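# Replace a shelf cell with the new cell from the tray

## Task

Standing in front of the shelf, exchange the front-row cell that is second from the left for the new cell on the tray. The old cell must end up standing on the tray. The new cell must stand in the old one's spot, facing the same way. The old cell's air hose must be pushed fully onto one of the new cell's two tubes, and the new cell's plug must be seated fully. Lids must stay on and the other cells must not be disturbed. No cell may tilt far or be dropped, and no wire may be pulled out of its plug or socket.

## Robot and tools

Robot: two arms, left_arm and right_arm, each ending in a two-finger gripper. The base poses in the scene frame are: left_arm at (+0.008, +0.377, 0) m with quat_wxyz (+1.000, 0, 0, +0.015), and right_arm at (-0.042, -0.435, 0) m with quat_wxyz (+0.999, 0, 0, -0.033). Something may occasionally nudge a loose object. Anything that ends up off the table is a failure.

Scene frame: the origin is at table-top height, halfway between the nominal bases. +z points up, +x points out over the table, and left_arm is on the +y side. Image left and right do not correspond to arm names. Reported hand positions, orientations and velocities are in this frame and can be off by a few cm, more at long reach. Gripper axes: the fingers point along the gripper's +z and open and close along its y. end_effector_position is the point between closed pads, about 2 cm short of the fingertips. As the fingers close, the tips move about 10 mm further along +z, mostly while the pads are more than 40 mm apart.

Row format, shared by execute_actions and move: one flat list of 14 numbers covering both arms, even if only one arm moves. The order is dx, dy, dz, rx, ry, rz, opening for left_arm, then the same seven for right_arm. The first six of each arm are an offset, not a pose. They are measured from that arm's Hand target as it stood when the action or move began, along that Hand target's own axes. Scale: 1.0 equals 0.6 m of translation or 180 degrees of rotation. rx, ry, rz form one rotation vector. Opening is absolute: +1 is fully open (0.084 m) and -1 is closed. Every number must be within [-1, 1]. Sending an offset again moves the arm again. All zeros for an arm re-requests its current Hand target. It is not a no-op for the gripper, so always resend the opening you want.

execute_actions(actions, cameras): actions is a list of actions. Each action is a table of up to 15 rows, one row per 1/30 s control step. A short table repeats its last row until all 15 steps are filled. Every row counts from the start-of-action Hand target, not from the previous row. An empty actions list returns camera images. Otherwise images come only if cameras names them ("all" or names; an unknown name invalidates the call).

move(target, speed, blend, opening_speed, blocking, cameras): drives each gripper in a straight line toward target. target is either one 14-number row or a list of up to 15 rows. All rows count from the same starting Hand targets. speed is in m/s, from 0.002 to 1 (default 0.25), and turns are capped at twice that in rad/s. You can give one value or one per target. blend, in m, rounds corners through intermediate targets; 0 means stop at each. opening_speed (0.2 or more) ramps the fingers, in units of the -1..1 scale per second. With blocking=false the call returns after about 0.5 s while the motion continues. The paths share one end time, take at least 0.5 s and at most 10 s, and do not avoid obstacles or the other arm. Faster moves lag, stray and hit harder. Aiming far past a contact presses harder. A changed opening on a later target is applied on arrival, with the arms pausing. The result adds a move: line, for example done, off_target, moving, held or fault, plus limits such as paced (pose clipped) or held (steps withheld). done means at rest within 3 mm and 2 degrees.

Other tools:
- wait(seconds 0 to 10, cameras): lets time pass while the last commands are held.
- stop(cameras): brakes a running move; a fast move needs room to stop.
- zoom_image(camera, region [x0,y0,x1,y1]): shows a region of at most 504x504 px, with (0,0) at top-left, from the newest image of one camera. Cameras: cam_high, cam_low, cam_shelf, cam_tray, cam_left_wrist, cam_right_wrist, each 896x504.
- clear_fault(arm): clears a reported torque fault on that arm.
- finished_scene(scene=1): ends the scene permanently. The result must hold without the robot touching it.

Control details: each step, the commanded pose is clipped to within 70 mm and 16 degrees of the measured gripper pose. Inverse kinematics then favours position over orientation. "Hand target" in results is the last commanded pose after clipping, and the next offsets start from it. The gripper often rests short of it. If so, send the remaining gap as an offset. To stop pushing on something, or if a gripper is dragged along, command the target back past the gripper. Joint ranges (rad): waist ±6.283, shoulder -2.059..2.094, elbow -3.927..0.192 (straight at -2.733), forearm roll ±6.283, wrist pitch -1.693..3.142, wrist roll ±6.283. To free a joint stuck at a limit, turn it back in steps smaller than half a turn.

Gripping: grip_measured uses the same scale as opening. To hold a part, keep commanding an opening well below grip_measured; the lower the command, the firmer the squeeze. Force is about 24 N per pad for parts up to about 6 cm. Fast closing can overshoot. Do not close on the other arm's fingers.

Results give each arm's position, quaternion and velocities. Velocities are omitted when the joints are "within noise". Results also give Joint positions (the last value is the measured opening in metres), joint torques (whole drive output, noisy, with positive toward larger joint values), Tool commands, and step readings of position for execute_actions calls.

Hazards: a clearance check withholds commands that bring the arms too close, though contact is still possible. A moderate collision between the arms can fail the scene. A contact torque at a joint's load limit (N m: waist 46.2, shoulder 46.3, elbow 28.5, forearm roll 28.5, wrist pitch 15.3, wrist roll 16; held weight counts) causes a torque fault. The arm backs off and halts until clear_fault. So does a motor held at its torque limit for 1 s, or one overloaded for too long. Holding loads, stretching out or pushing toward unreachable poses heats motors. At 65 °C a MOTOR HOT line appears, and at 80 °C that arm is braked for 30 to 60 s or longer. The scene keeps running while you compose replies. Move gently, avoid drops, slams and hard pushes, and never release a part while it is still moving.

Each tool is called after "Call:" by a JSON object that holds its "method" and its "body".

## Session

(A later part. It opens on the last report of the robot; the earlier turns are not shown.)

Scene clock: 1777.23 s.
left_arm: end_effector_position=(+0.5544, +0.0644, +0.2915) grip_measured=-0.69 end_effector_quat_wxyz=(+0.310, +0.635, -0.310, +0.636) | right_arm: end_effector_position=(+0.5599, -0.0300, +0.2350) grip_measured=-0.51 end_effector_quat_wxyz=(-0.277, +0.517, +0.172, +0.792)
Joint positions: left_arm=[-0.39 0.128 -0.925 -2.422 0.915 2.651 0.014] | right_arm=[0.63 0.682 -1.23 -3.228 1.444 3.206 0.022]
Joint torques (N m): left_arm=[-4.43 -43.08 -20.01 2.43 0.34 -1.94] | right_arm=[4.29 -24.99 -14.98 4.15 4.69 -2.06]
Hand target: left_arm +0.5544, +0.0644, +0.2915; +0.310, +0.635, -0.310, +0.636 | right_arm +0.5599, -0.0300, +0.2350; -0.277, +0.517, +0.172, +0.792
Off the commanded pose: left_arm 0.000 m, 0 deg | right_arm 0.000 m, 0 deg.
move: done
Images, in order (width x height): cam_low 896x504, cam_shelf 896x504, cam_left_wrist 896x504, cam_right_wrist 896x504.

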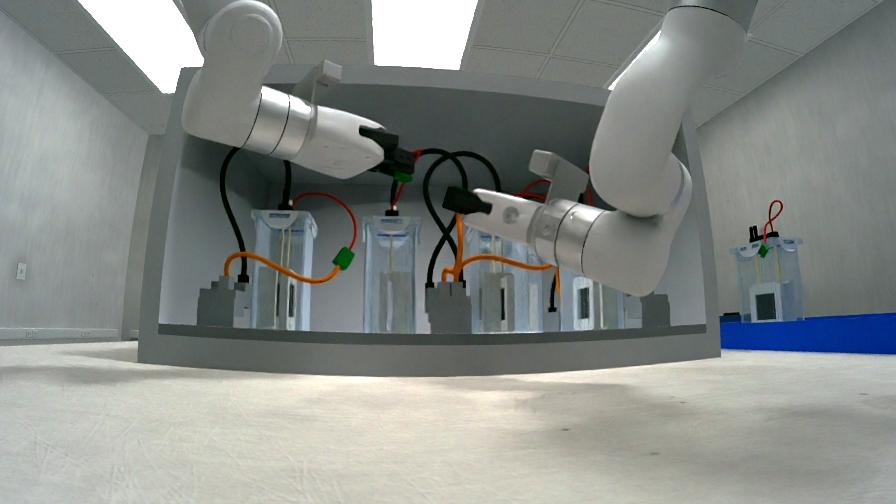

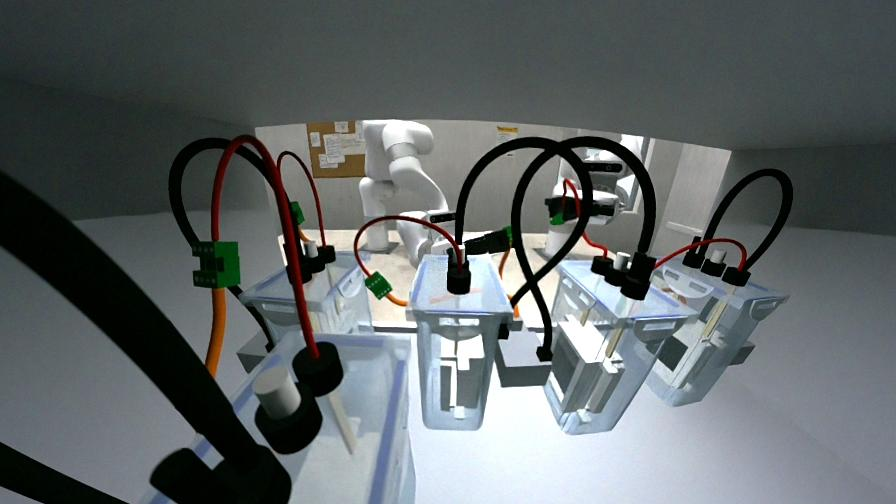

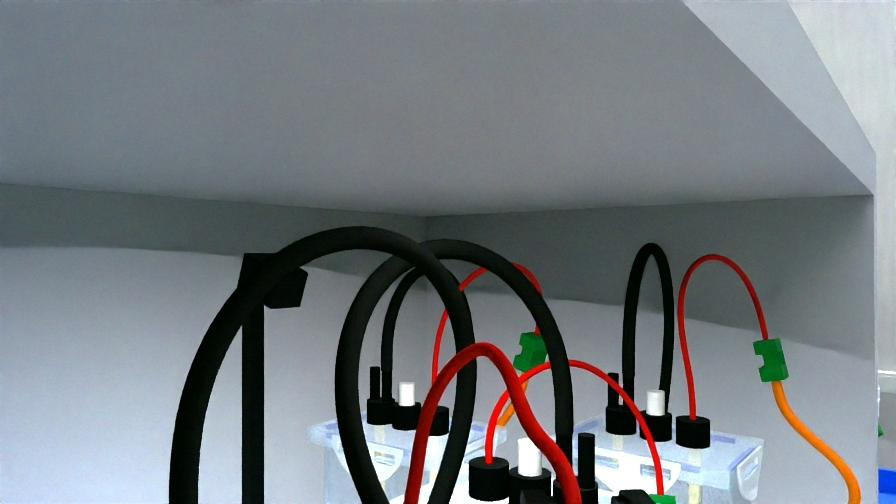

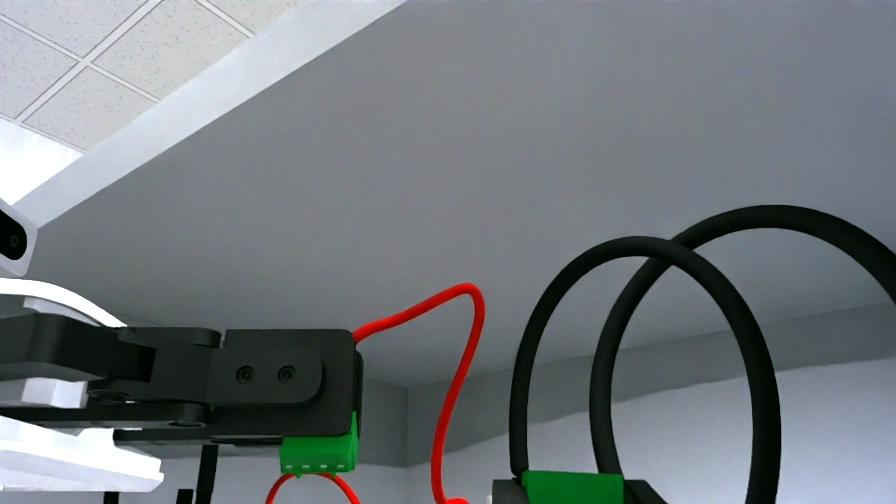

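Call:
{"method": "move", "body": {"target": [0,0,0,0,0,0,-1,-0.022,-0.0527,0.0352,0,0,0,-1], "speed": 0.08, "cameras": ["cam_right_wrist","cam_low","cam_shelf"]}}

Call:
{"method": "zoom_image", "body": {"camera": "cam_low", "region": [360, 120, 480, 260]}}

Call:
{"method": "zoom_image", "body": {"camera": "cam_shelf", "region": [490, 170, 610, 310]}}

Call:
{"method": "zoom_image", "body": {"camera": "cam_right_wrist", "region": [300, 304, 700, 504]}}

Scene clock: 1784.70 s.
left_arm: end_effector_position=(+0.5544, +0.0644, +0.2915) grip_measured=-0.69 end_effector_quat_wxyz=(+0.310, +0.635, -0.310, +0.636) | right_arm: end_effector_position=(+0.5598, +0.0102, +0.2320) grip_measured=-0.51 end_effector_quat_wxyz=(-0.277, +0.517, +0.172, +0.792)
Joint positions: left_arm=[-0.39 0.128 -0.925 -2.422 0.915 2.651 0.014] | right_arm=[0.694 0.745 -1.338 -3.169 1.397 3.173 0.022]
Joint torques (N m): left_arm=[-4.56 -43.17 -19.97 2.43 0.54 -1.87] | right_arm=[4.33 -26.22 -15.5 4.02 1.68 -2.19]
Hand target: left_arm +0.5544, +0.0644, +0.2915; +0.310, +0.635, -0.310, +0.636 | right_arm +0.5598, +0.0102, +0.2320; -0.277, +0.517, +0.172, +0.792
Off the commanded pose: left_arm 0.000 m, 0 deg | right_arm 0.000 m, 0 deg.
move: done
Images, in order (width x height): cam_low 896x504, cam_shelf 896x504, cam_right_wrist 896x504.

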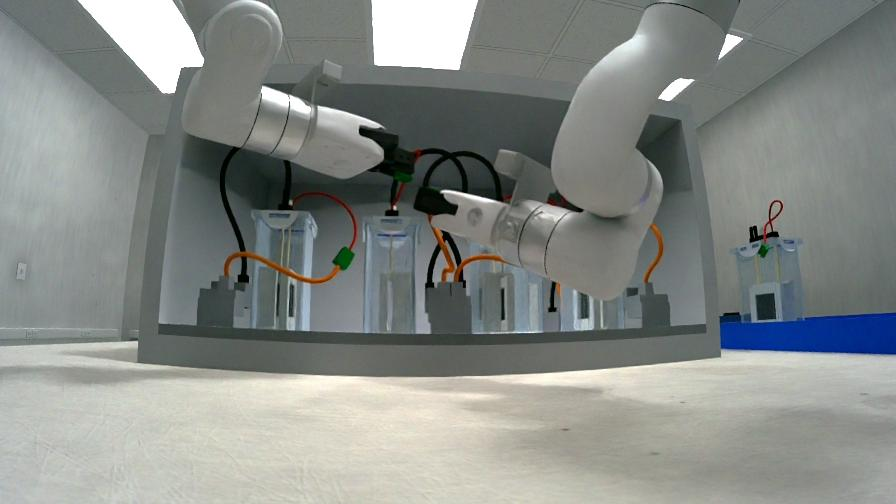

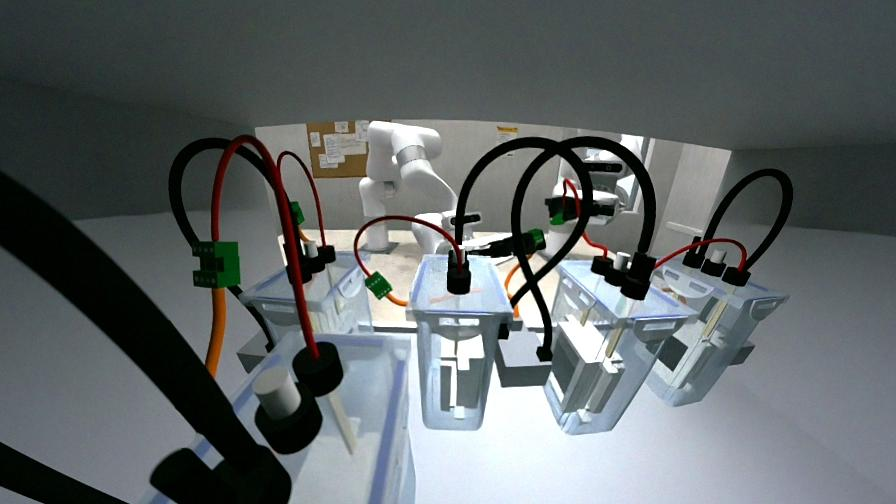

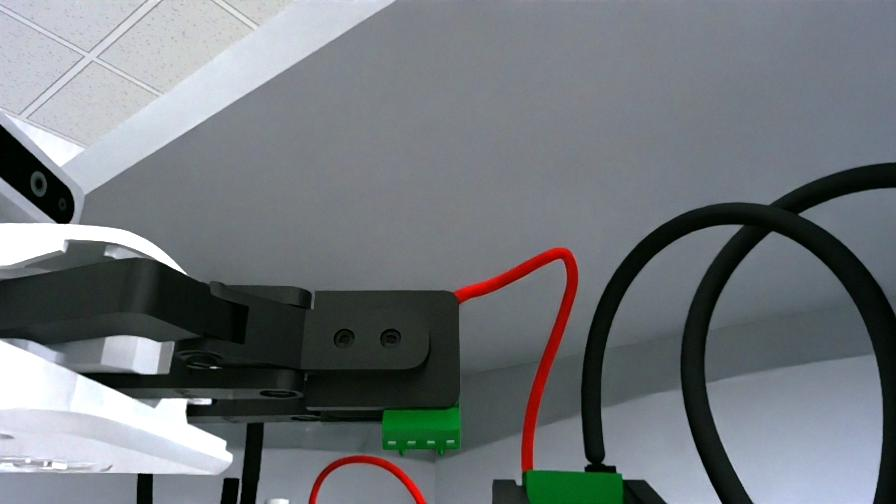

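Scaled by 3.600 from the camera's 896x504 image, which has a finer 1280x720 frame.

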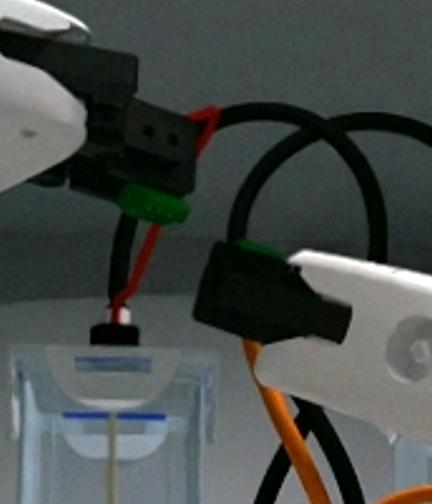

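Scaled by 3.600 from the camera's 896x504 image, which has a finer 1280x720 frame.

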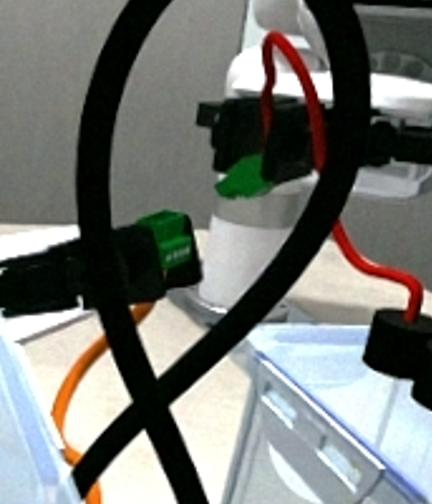

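Scaled by 1.260 from the camera's 896x504 image, which has a finer 1280x720 frame.

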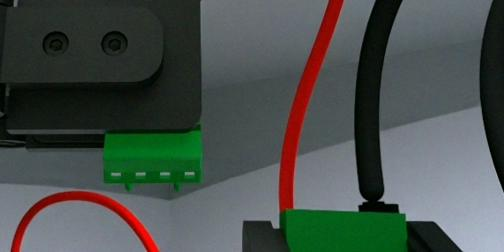

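Call:
{"method": "move", "body": {"target": [0,0,0,0,0,0,-1,-0.0195,-0.0355,0.0425,0,0,0,-1], "speed": 0.06, "cameras": ["cam_right_wrist","cam_low","cam_shelf","cam_left_wrist"]}}

Call:
{"method": "zoom_image", "body": {"camera": "cam_low", "region": [360, 120, 480, 260]}}

Call:
{"method": "zoom_image", "body": {"camera": "cam_shelf", "region": [510, 190, 610, 290]}}

Call:
{"method": "zoom_image", "body": {"camera": "cam_right_wrist", "region": [380, 354, 680, 504]}}

Scene clock: 1799.10 s.
left_arm: end_effector_position=(+0.5544, +0.0644, +0.2915) grip_measured=-0.69 end_effector_quat_wxyz=(+0.310, +0.635, -0.310, +0.636) | right_arm: end_effector_position=(+0.5688, +0.0442, +0.2319) grip_measured=-0.51 end_effector_quat_wxyz=(-0.277, +0.517, +0.172, +0.792)
Joint positions: left_arm=[-0.39 0.128 -0.925 -2.422 0.915 2.651 0.014] | right_arm=[0.734 0.82 -1.48 -3.132 1.33 3.15 0.022]
Joint torques (N m): left_arm=[-4.06 -43.5 -20.05 2.4 0.69 -1.87] | right_arm=[4.52 -28.82 -16.6 4.01 1.9 -2.1]
Hand target: left_arm +0.5544, +0.0644, +0.2915; +0.310, +0.635, -0.310, +0.636 | right_arm +0.5688, +0.0442, +0.2319; -0.277, +0.517, +0.172, +0.792
Off the commanded pose: left_arm 0.000 m, 0 deg | right_arm 0.000 m, 0 deg.
move: done
Images, in order (width x height): cam_low 896x504, cam_shelf 896x504, cam_left_wrist 896x504, cam_right_wrist 896x504.

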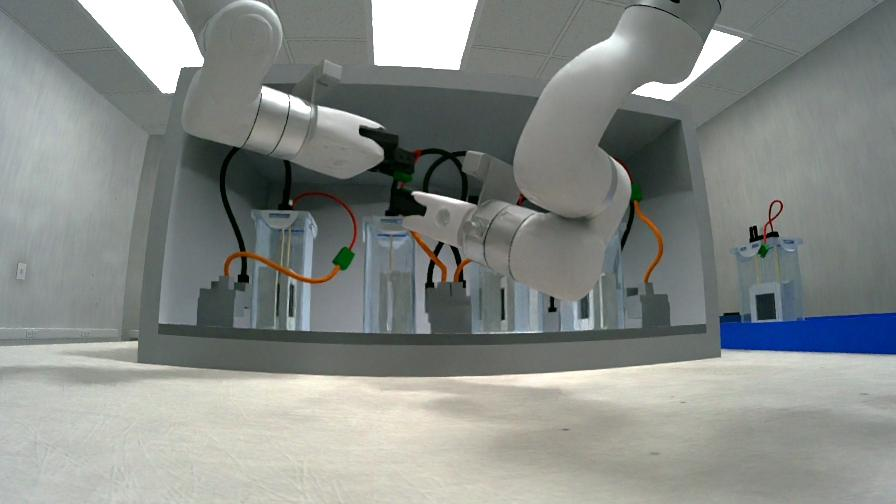

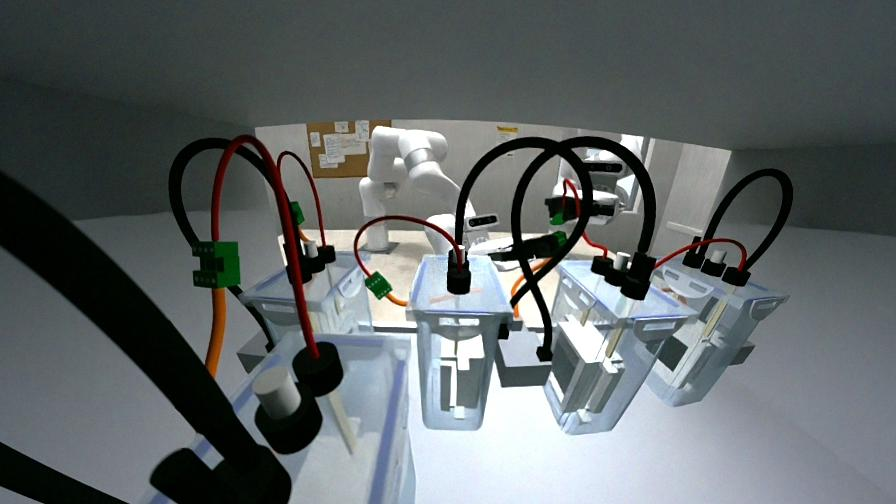

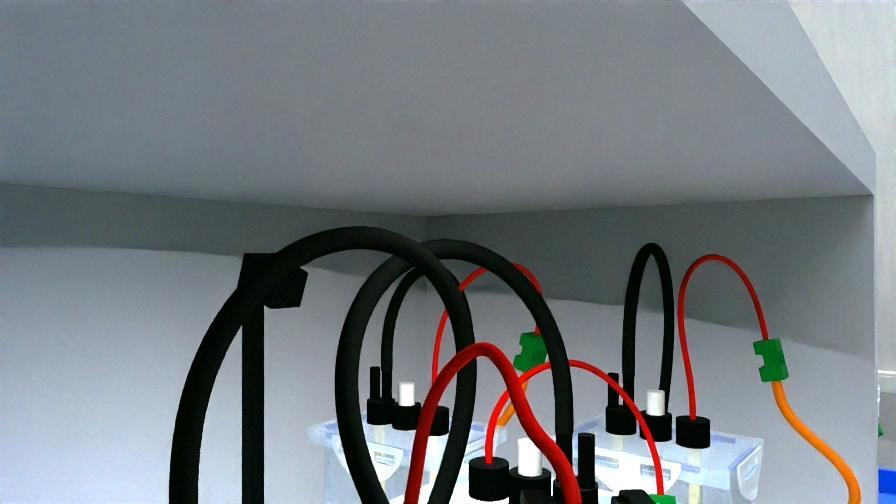

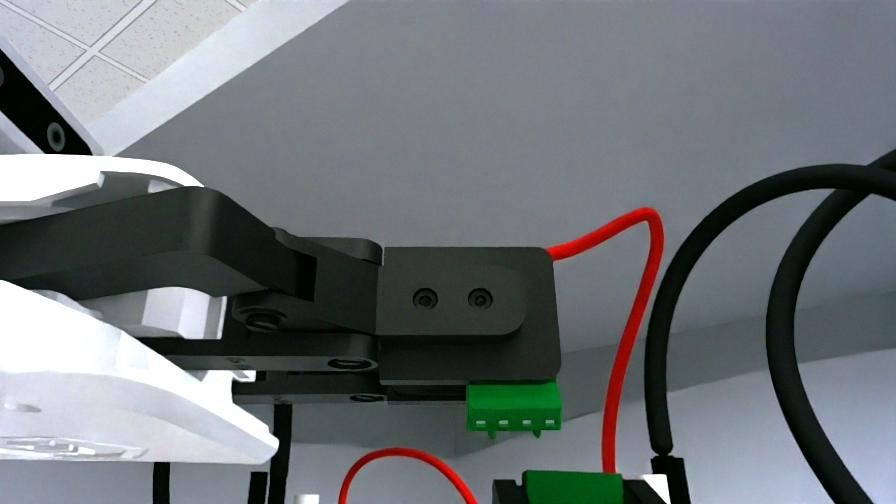

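Scaled by 3.600 from the camera's 896x504 image, which has a finer 1280x720 frame.

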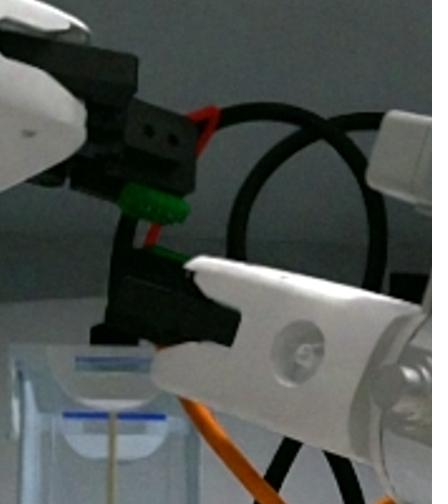

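Scaled by 5.040 from the camera's 896x504 image, which has a finer 1280x720 frame.

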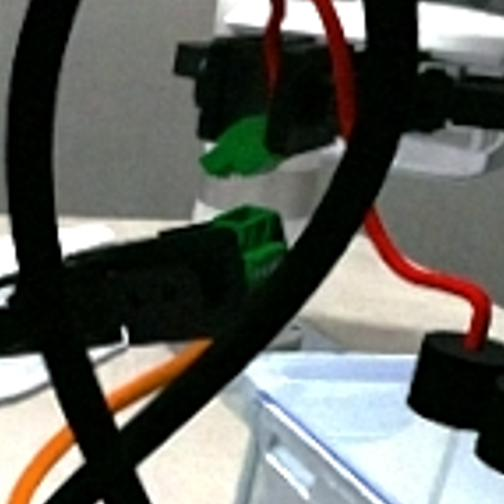

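Scaled by 1.680 from the camera's 896x504 image, which has a finer 1280x720 frame.

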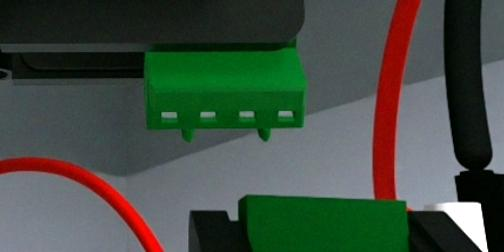

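Call:
{"method": "move", "body": {"target": [0,0,0,0,0,0,-1,0.0055,-0.0208,-0.013,0,0,0,-1], "speed": 0.04, "cameras": ["cam_right_wrist","cam_low","cam_shelf"]}}

Call:
{"method": "zoom_image", "body": {"camera": "cam_low", "region": [380, 150, 440, 220]}}

Call:
{"method": "zoom_image", "body": {"camera": "cam_shelf", "region": [530, 200, 590, 260]}}

Call:
{"method": "zoom_image", "body": {"camera": "cam_right_wrist", "region": [450, 354, 700, 504]}}

Scene clock: 1836.50 s.
left_arm: end_effector_position=(+0.5544, +0.0644, +0.2915) grip_measured=-0.69 end_effector_quat_wxyz=(+0.310, +0.635, -0.310, +0.636) | right_arm: end_effector_position=(+0.5544, +0.0488, +0.2319) grip_measured=-0.51 end_effector_quat_wxyz=(-0.277, +0.517, +0.172, +0.792)
Joint positions: left_arm=[-0.39 0.128 -0.925 -2.422 0.915 2.651 0.014] | right_arm=[0.757 0.797 -1.436 -3.111 1.351 3.136 0.022]
Joint torques (N m): left_arm=[-4.12 -43.32 -20.03 2.28 0.85 -1.83] | right_arm=[4.64 -37.04 -11.32 3.97 4.96 -2.03]
Hand target: left_arm +0.5544, +0.0644, +0.2915; +0.310, +0.635, -0.310, +0.636 | right_arm +0.5544, +0.0489, +0.2320; -0.277, +0.517, +0.172, +0.792
Off the commanded pose: left_arm 0.000 m, 0 deg | right_arm 0.000 m, 0 deg.
move: done
Images, in order (width x height): cam_low 896x504, cam_shelf 896x504, cam_right_wrist 896x504.

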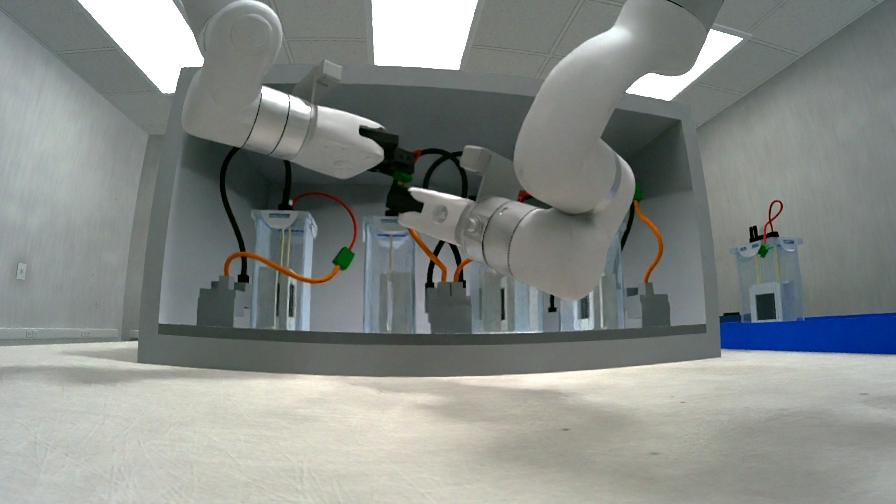

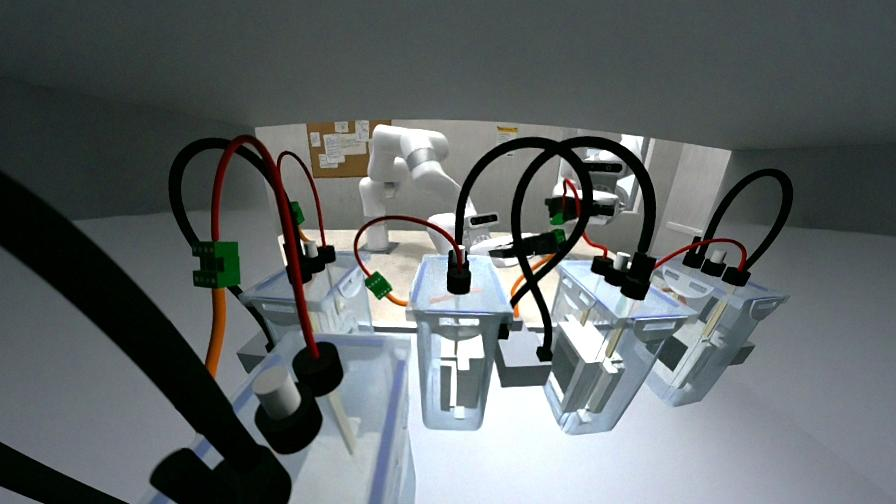

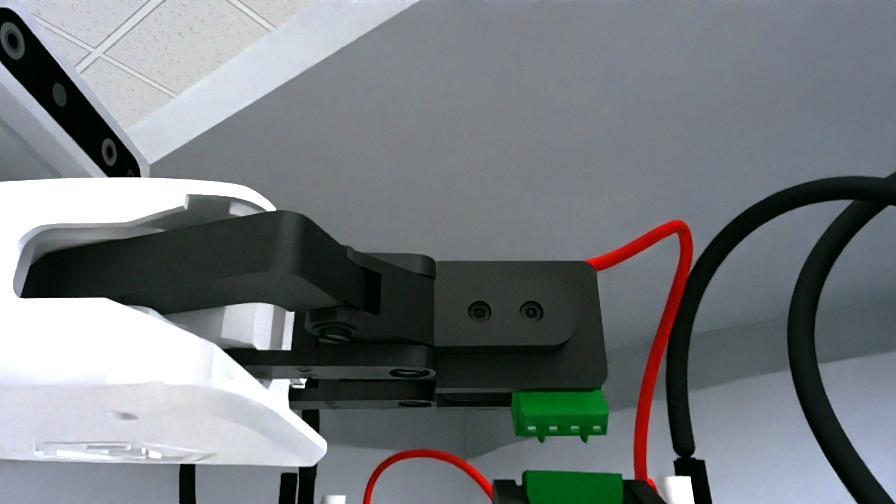

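Scaled by 7.200 from the camera's 896x504 image, which has a finer 1280x720 frame.

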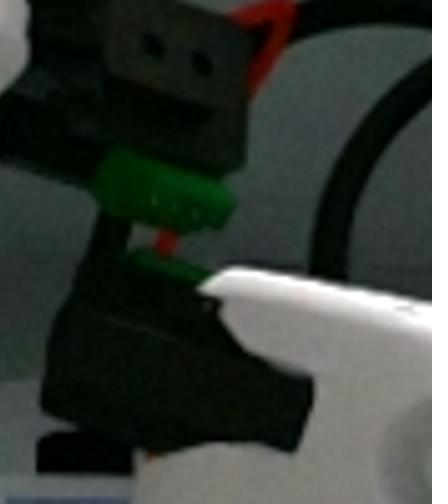

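Scaled by 8.400 from the camera's 896x504 image, which has a finer 1280x720 frame.

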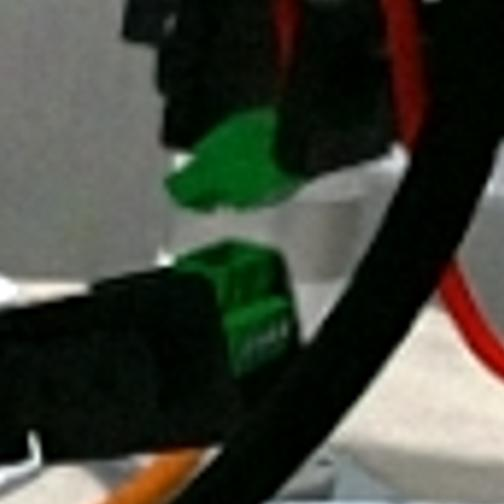

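Scaled by 2.016 from the camera's 896x504 image, which has a finer 1280x720 frame.

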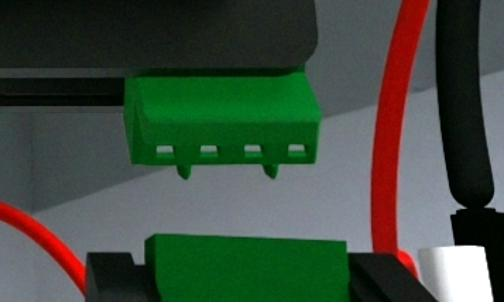

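Call:
{"method": "move", "body": {"target": [-0.0075,0,0,0,0,0,-1,0.0009,-0.0017,-0.0021,0,0,0,-1], "speed": 0.03, "cameras": ["cam_right_wrist","cam_low","cam_shelf"]}}

Call:
{"method": "zoom_image", "body": {"camera": "cam_low", "region": [380, 150, 440, 220]}}

Call:
{"method": "zoom_image", "body": {"camera": "cam_shelf", "region": [530, 200, 590, 260]}}

Call:
{"method": "zoom_image", "body": {"camera": "cam_right_wrist", "region": [490, 384, 690, 504]}}

Scene clock: 1858.27 s.
left_arm: end_effector_position=(+0.5544, +0.0644, +0.2871) grip_measured=-0.69 end_effector_quat_wxyz=(+0.310, +0.635, -0.310, +0.636) | right_arm: end_effector_position=(+0.5527, +0.0488, +0.2319) grip_measured=-0.51 end_effector_quat_wxyz=(-0.277, +0.517, +0.172, +0.792)
Joint positions: left_arm=[-0.388 0.137 -0.922 -2.427 0.924 2.659 0.014] | right_arm=[0.758 0.793 -1.429 -3.109 1.354 3.135 0.022]
Joint torques (N m): left_arm=[4.78 -25.69 -12.26 -3.6 4.77 2.01] | right_arm=[4.88 -37.29 -11.24 3.9 4.9 -2.1]
Hand target: left_arm +0.5544, +0.0644, +0.2870; +0.310, +0.635, -0.310, +0.636 | right_arm +0.5527, +0.0488, +0.2319; -0.277, +0.517, +0.172, +0.792
Off the commanded pose: left_arm 0.000 m, 0 deg | right_arm 0.000 m, 0 deg.
move: done
Images, in order (width x height): cam_low 896x504, cam_shelf 896x504, cam_right_wrist 896x504.

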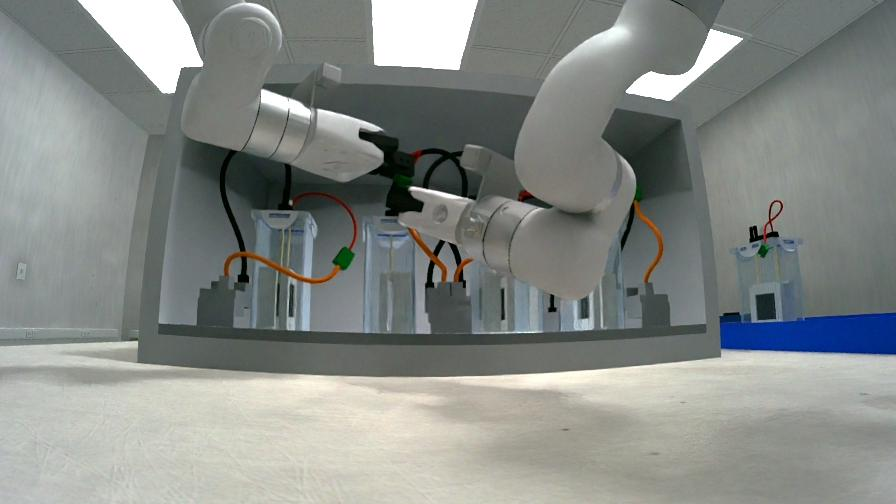

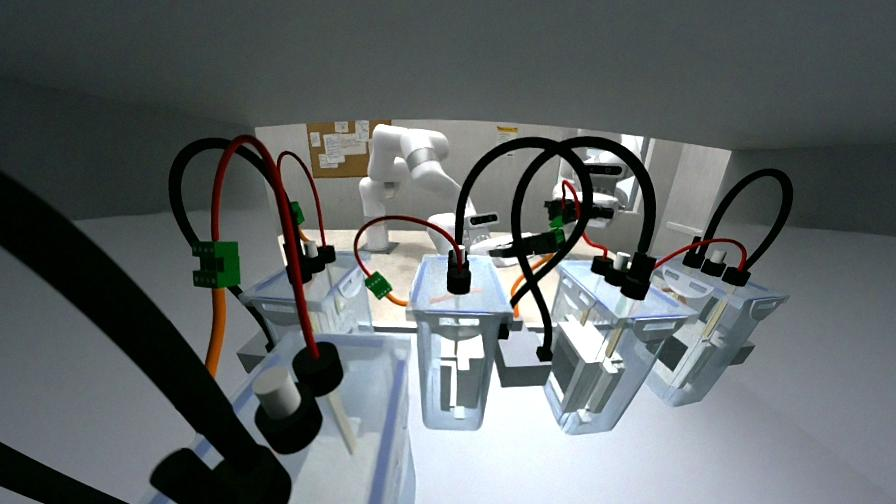

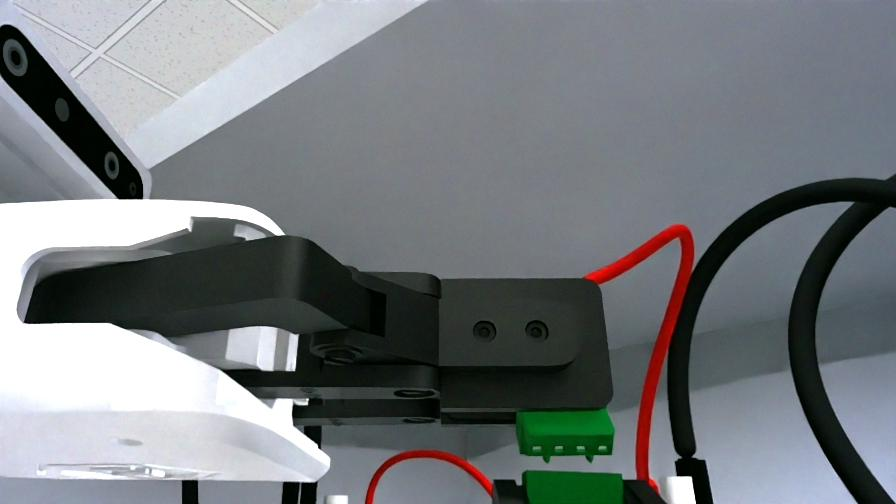

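Scaled by 7.200 from the camera's 896x504 image, which has a finer 1280x720 frame.

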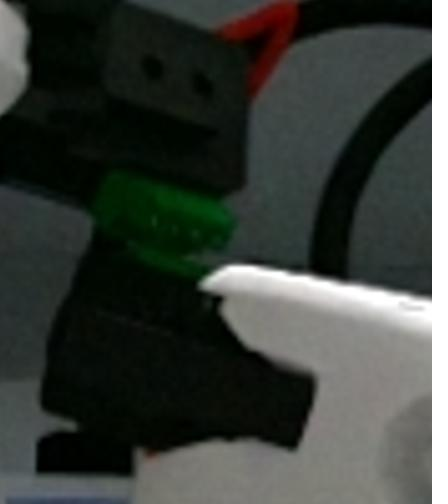

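Scaled by 8.400 from the camera's 896x504 image, which has a finer 1280x720 frame.

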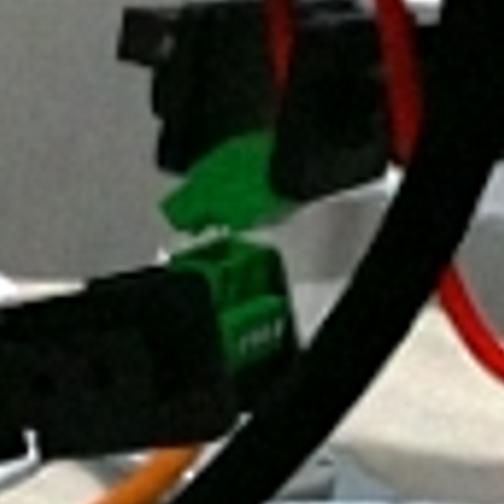

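Scaled by 2.520 from the camera's 896x504 image, which has a finer 1280x720 frame.

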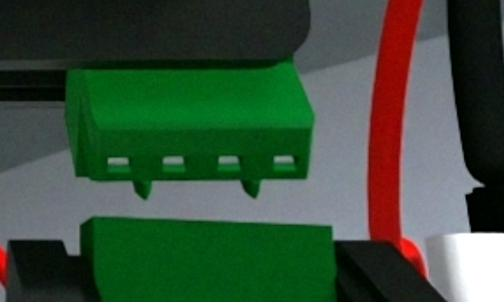

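Call:
{"method": "zoom_image", "body": {"camera": "cam_low", "region": [735, 190, 805, 270]}}

Call:
{"method": "execute_actions", "body": {"actions": [], "cameras": ["cam_tray","cam_low","cam_shelf"]}}

Call:
{"method": "zoom_image", "body": {"camera": "cam_tray", "region": [340, 150, 440, 220]}}

Call:
{"method": "zoom_image", "body": {"camera": "cam_shelf", "region": [185, 225, 255, 305]}}

Call:
{"method": "zoom_image", "body": {"camera": "cam_shelf", "region": [350, 260, 410, 310]}}

Scaled by 6.300 from the camera's 896x504 image, which has a finer 1280x720 frame.

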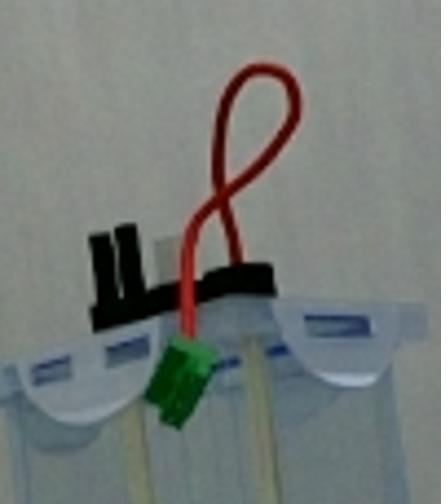

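Scene clock: 1868.00 s.
left_arm: end_effector_position=(+0.5544, +0.0644, +0.2870) grip_measured=-0.69 end_effector_quat_wxyz=(+0.310, +0.635, -0.310, +0.636) | right_arm: end_effector_position=(+0.5527, +0.0488, +0.2319) grip_measured=-0.51 end_effector_quat_wxyz=(-0.277, +0.517, +0.172, +0.792)
Joint positions: left_arm=[-0.388 0.137 -0.922 -2.427 0.924 2.659 0.014] | right_arm=[0.759 0.793 -1.429 -3.109 1.354 3.135 0.022]
Joint velocities: within noise
Joint torques (N m): left_arm=[4.8 -25.88 -12.27 -3.22 4.88 1.93] | right_arm=[4.72 -37.33 -11.34 3.72 4.96 -2.09]
Hand target: left_arm +0.5544, +0.0644, +0.2870; +0.310, +0.635, -0.310, +0.636 | right_arm +0.5527, +0.0488, +0.2319; -0.277, +0.517, +0.172, +0.792
Tool commands: left_gripper/opening=-1.0 right_gripper/opening=-1.0
Off the commanded pose: left_arm 0.000 m, 0 deg | right_arm 0.000 m, 0 deg.
Images, in order (width x height): cam_low 896x504, cam_shelf 896x504, cam_tray 896x504.

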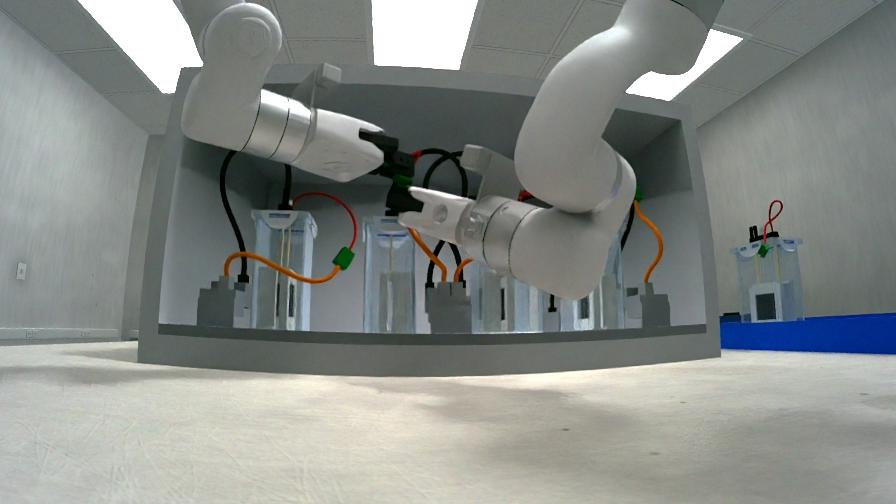

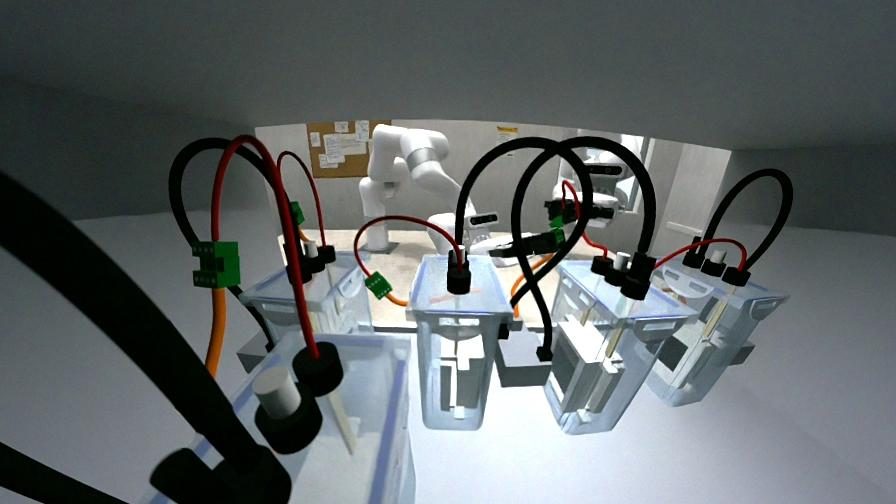

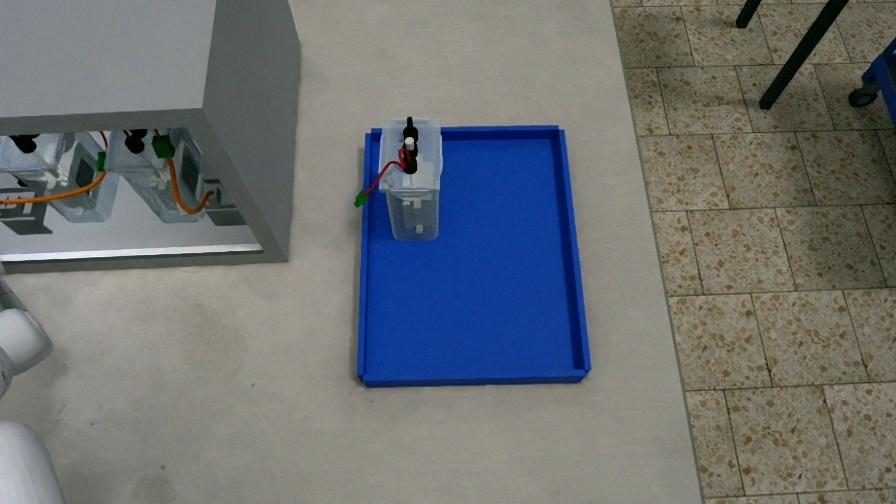

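Scaled by 5.040 from the camera's 896x504 image, which has a finer 1280x720 frame.

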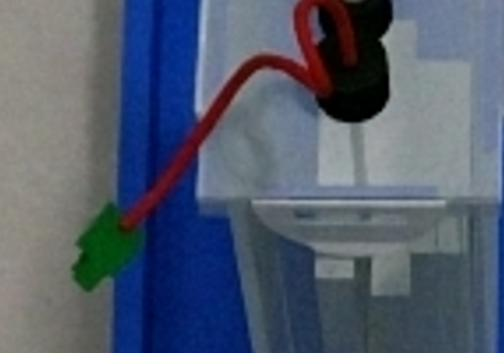

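Scaled by 6.300 from the camera's 896x504 image, which has a finer 1280x720 frame.

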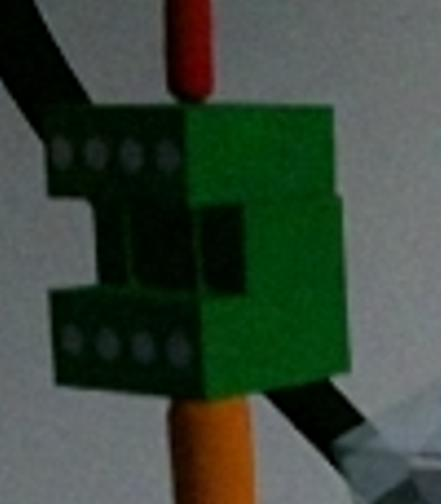

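Scaled by 8.400 from the camera's 896x504 image, which has a finer 1280x720 frame.

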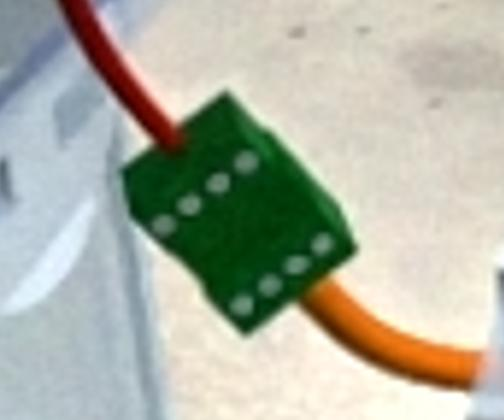

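Call:
{"method": "move", "body": {"target": [-0.0058,0,0,0,0,0,-1,0,0,0,0,0,0,-1], "speed": 0.02, "cameras": ["cam_right_wrist","cam_low","cam_shelf"]}}

Call:
{"method": "zoom_image", "body": {"camera": "cam_shelf", "region": [530, 200, 590, 260]}}

Call:
{"method": "zoom_image", "body": {"camera": "cam_right_wrist", "region": [490, 384, 690, 504]}}

Scene clock: 1894.53 s.
left_arm: end_effector_position=(+0.5545, +0.0643, +0.2837) grip_measured=-0.69 end_effector_quat_wxyz=(+0.310, +0.635, -0.310, +0.636) | right_arm: end_effector_position=(+0.5527, +0.0488, +0.2319) grip_measured=-0.51 end_effector_quat_wxyz=(-0.277, +0.517, +0.172, +0.792)
Joint positions: left_arm=[-0.387 0.143 -0.921 -2.43 0.931 2.666 0.014] | right_arm=[0.759 0.793 -1.429 -3.109 1.354 3.135 0.022]
Joint torques (N m): left_arm=[4.82 -19.11 -8.43 -2.49 2.63 2.05] | right_arm=[4.83 -37.26 -16.03 3.65 4.97 -2.08]
Hand target: left_arm +0.5544, +0.0644, +0.2836; +0.310, +0.635, -0.310, +0.636 | right_arm +0.5527, +0.0488, +0.2319; -0.277, +0.517, +0.172, +0.792
Off the commanded pose: left_arm 0.000 m, 0 deg | right_arm 0.000 m, 0 deg.
move: done
Images, in order (width x height): cam_low 896x504, cam_shelf 896x504, cam_right_wrist 896x504.

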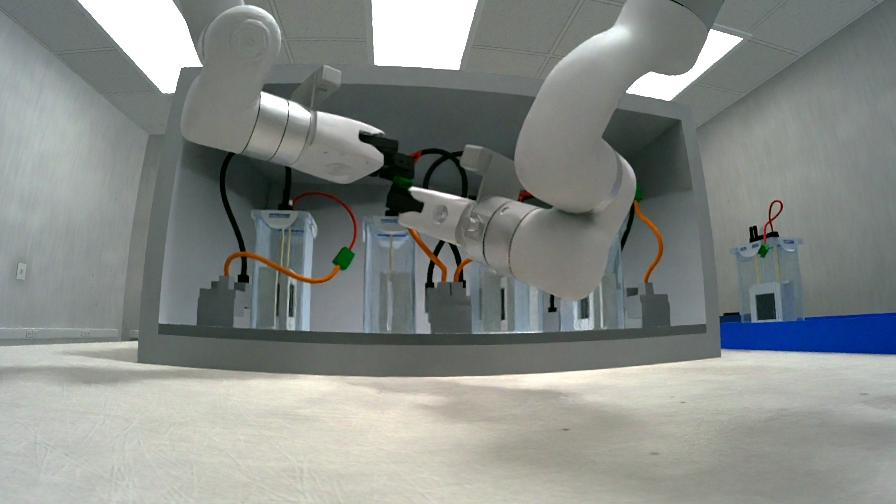

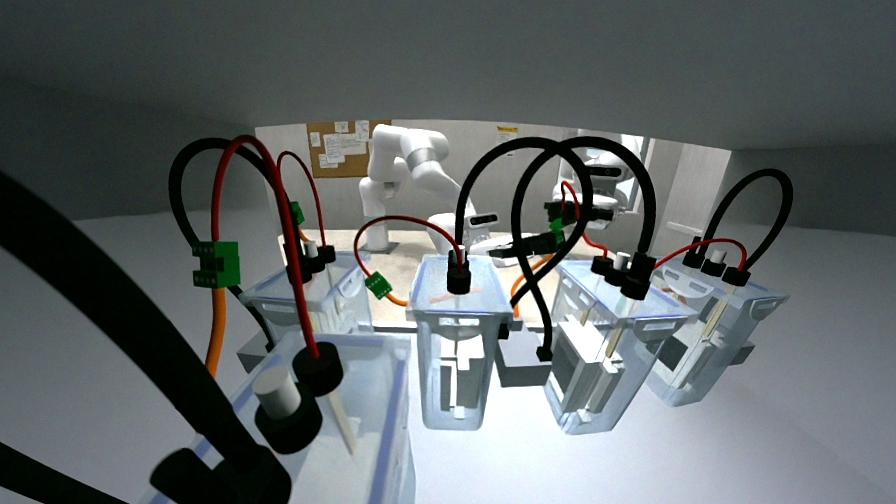

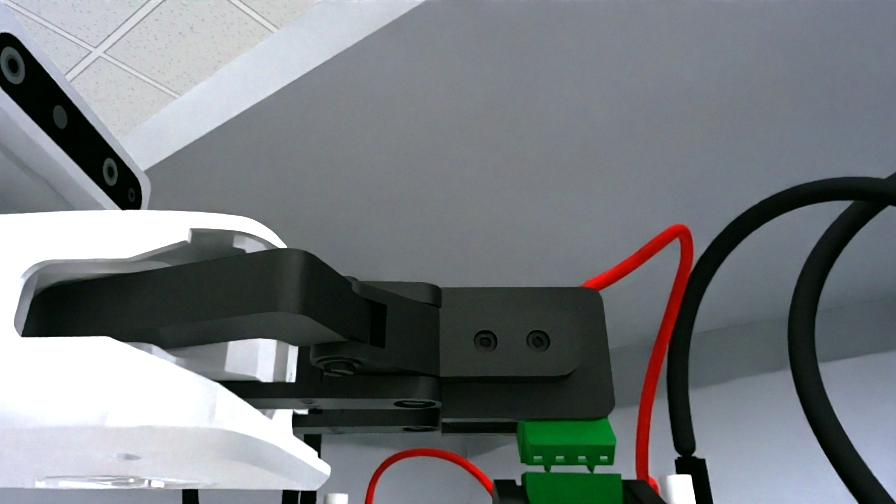

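Scaled by 8.400 from the camera's 896x504 image, which has a finer 1280x720 frame.

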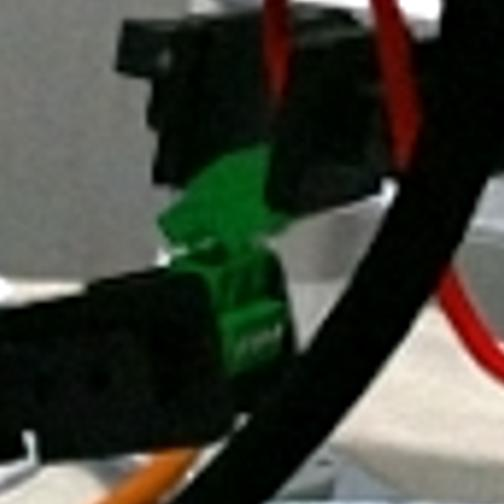

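Scaled by 2.520 from the camera's 896x504 image, which has a finer 1280x720 frame.

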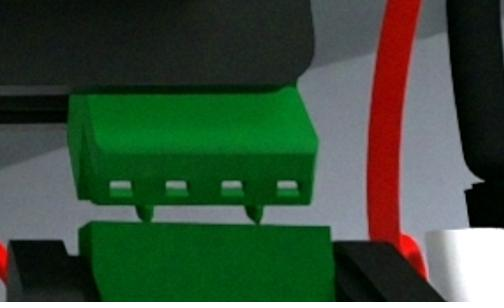

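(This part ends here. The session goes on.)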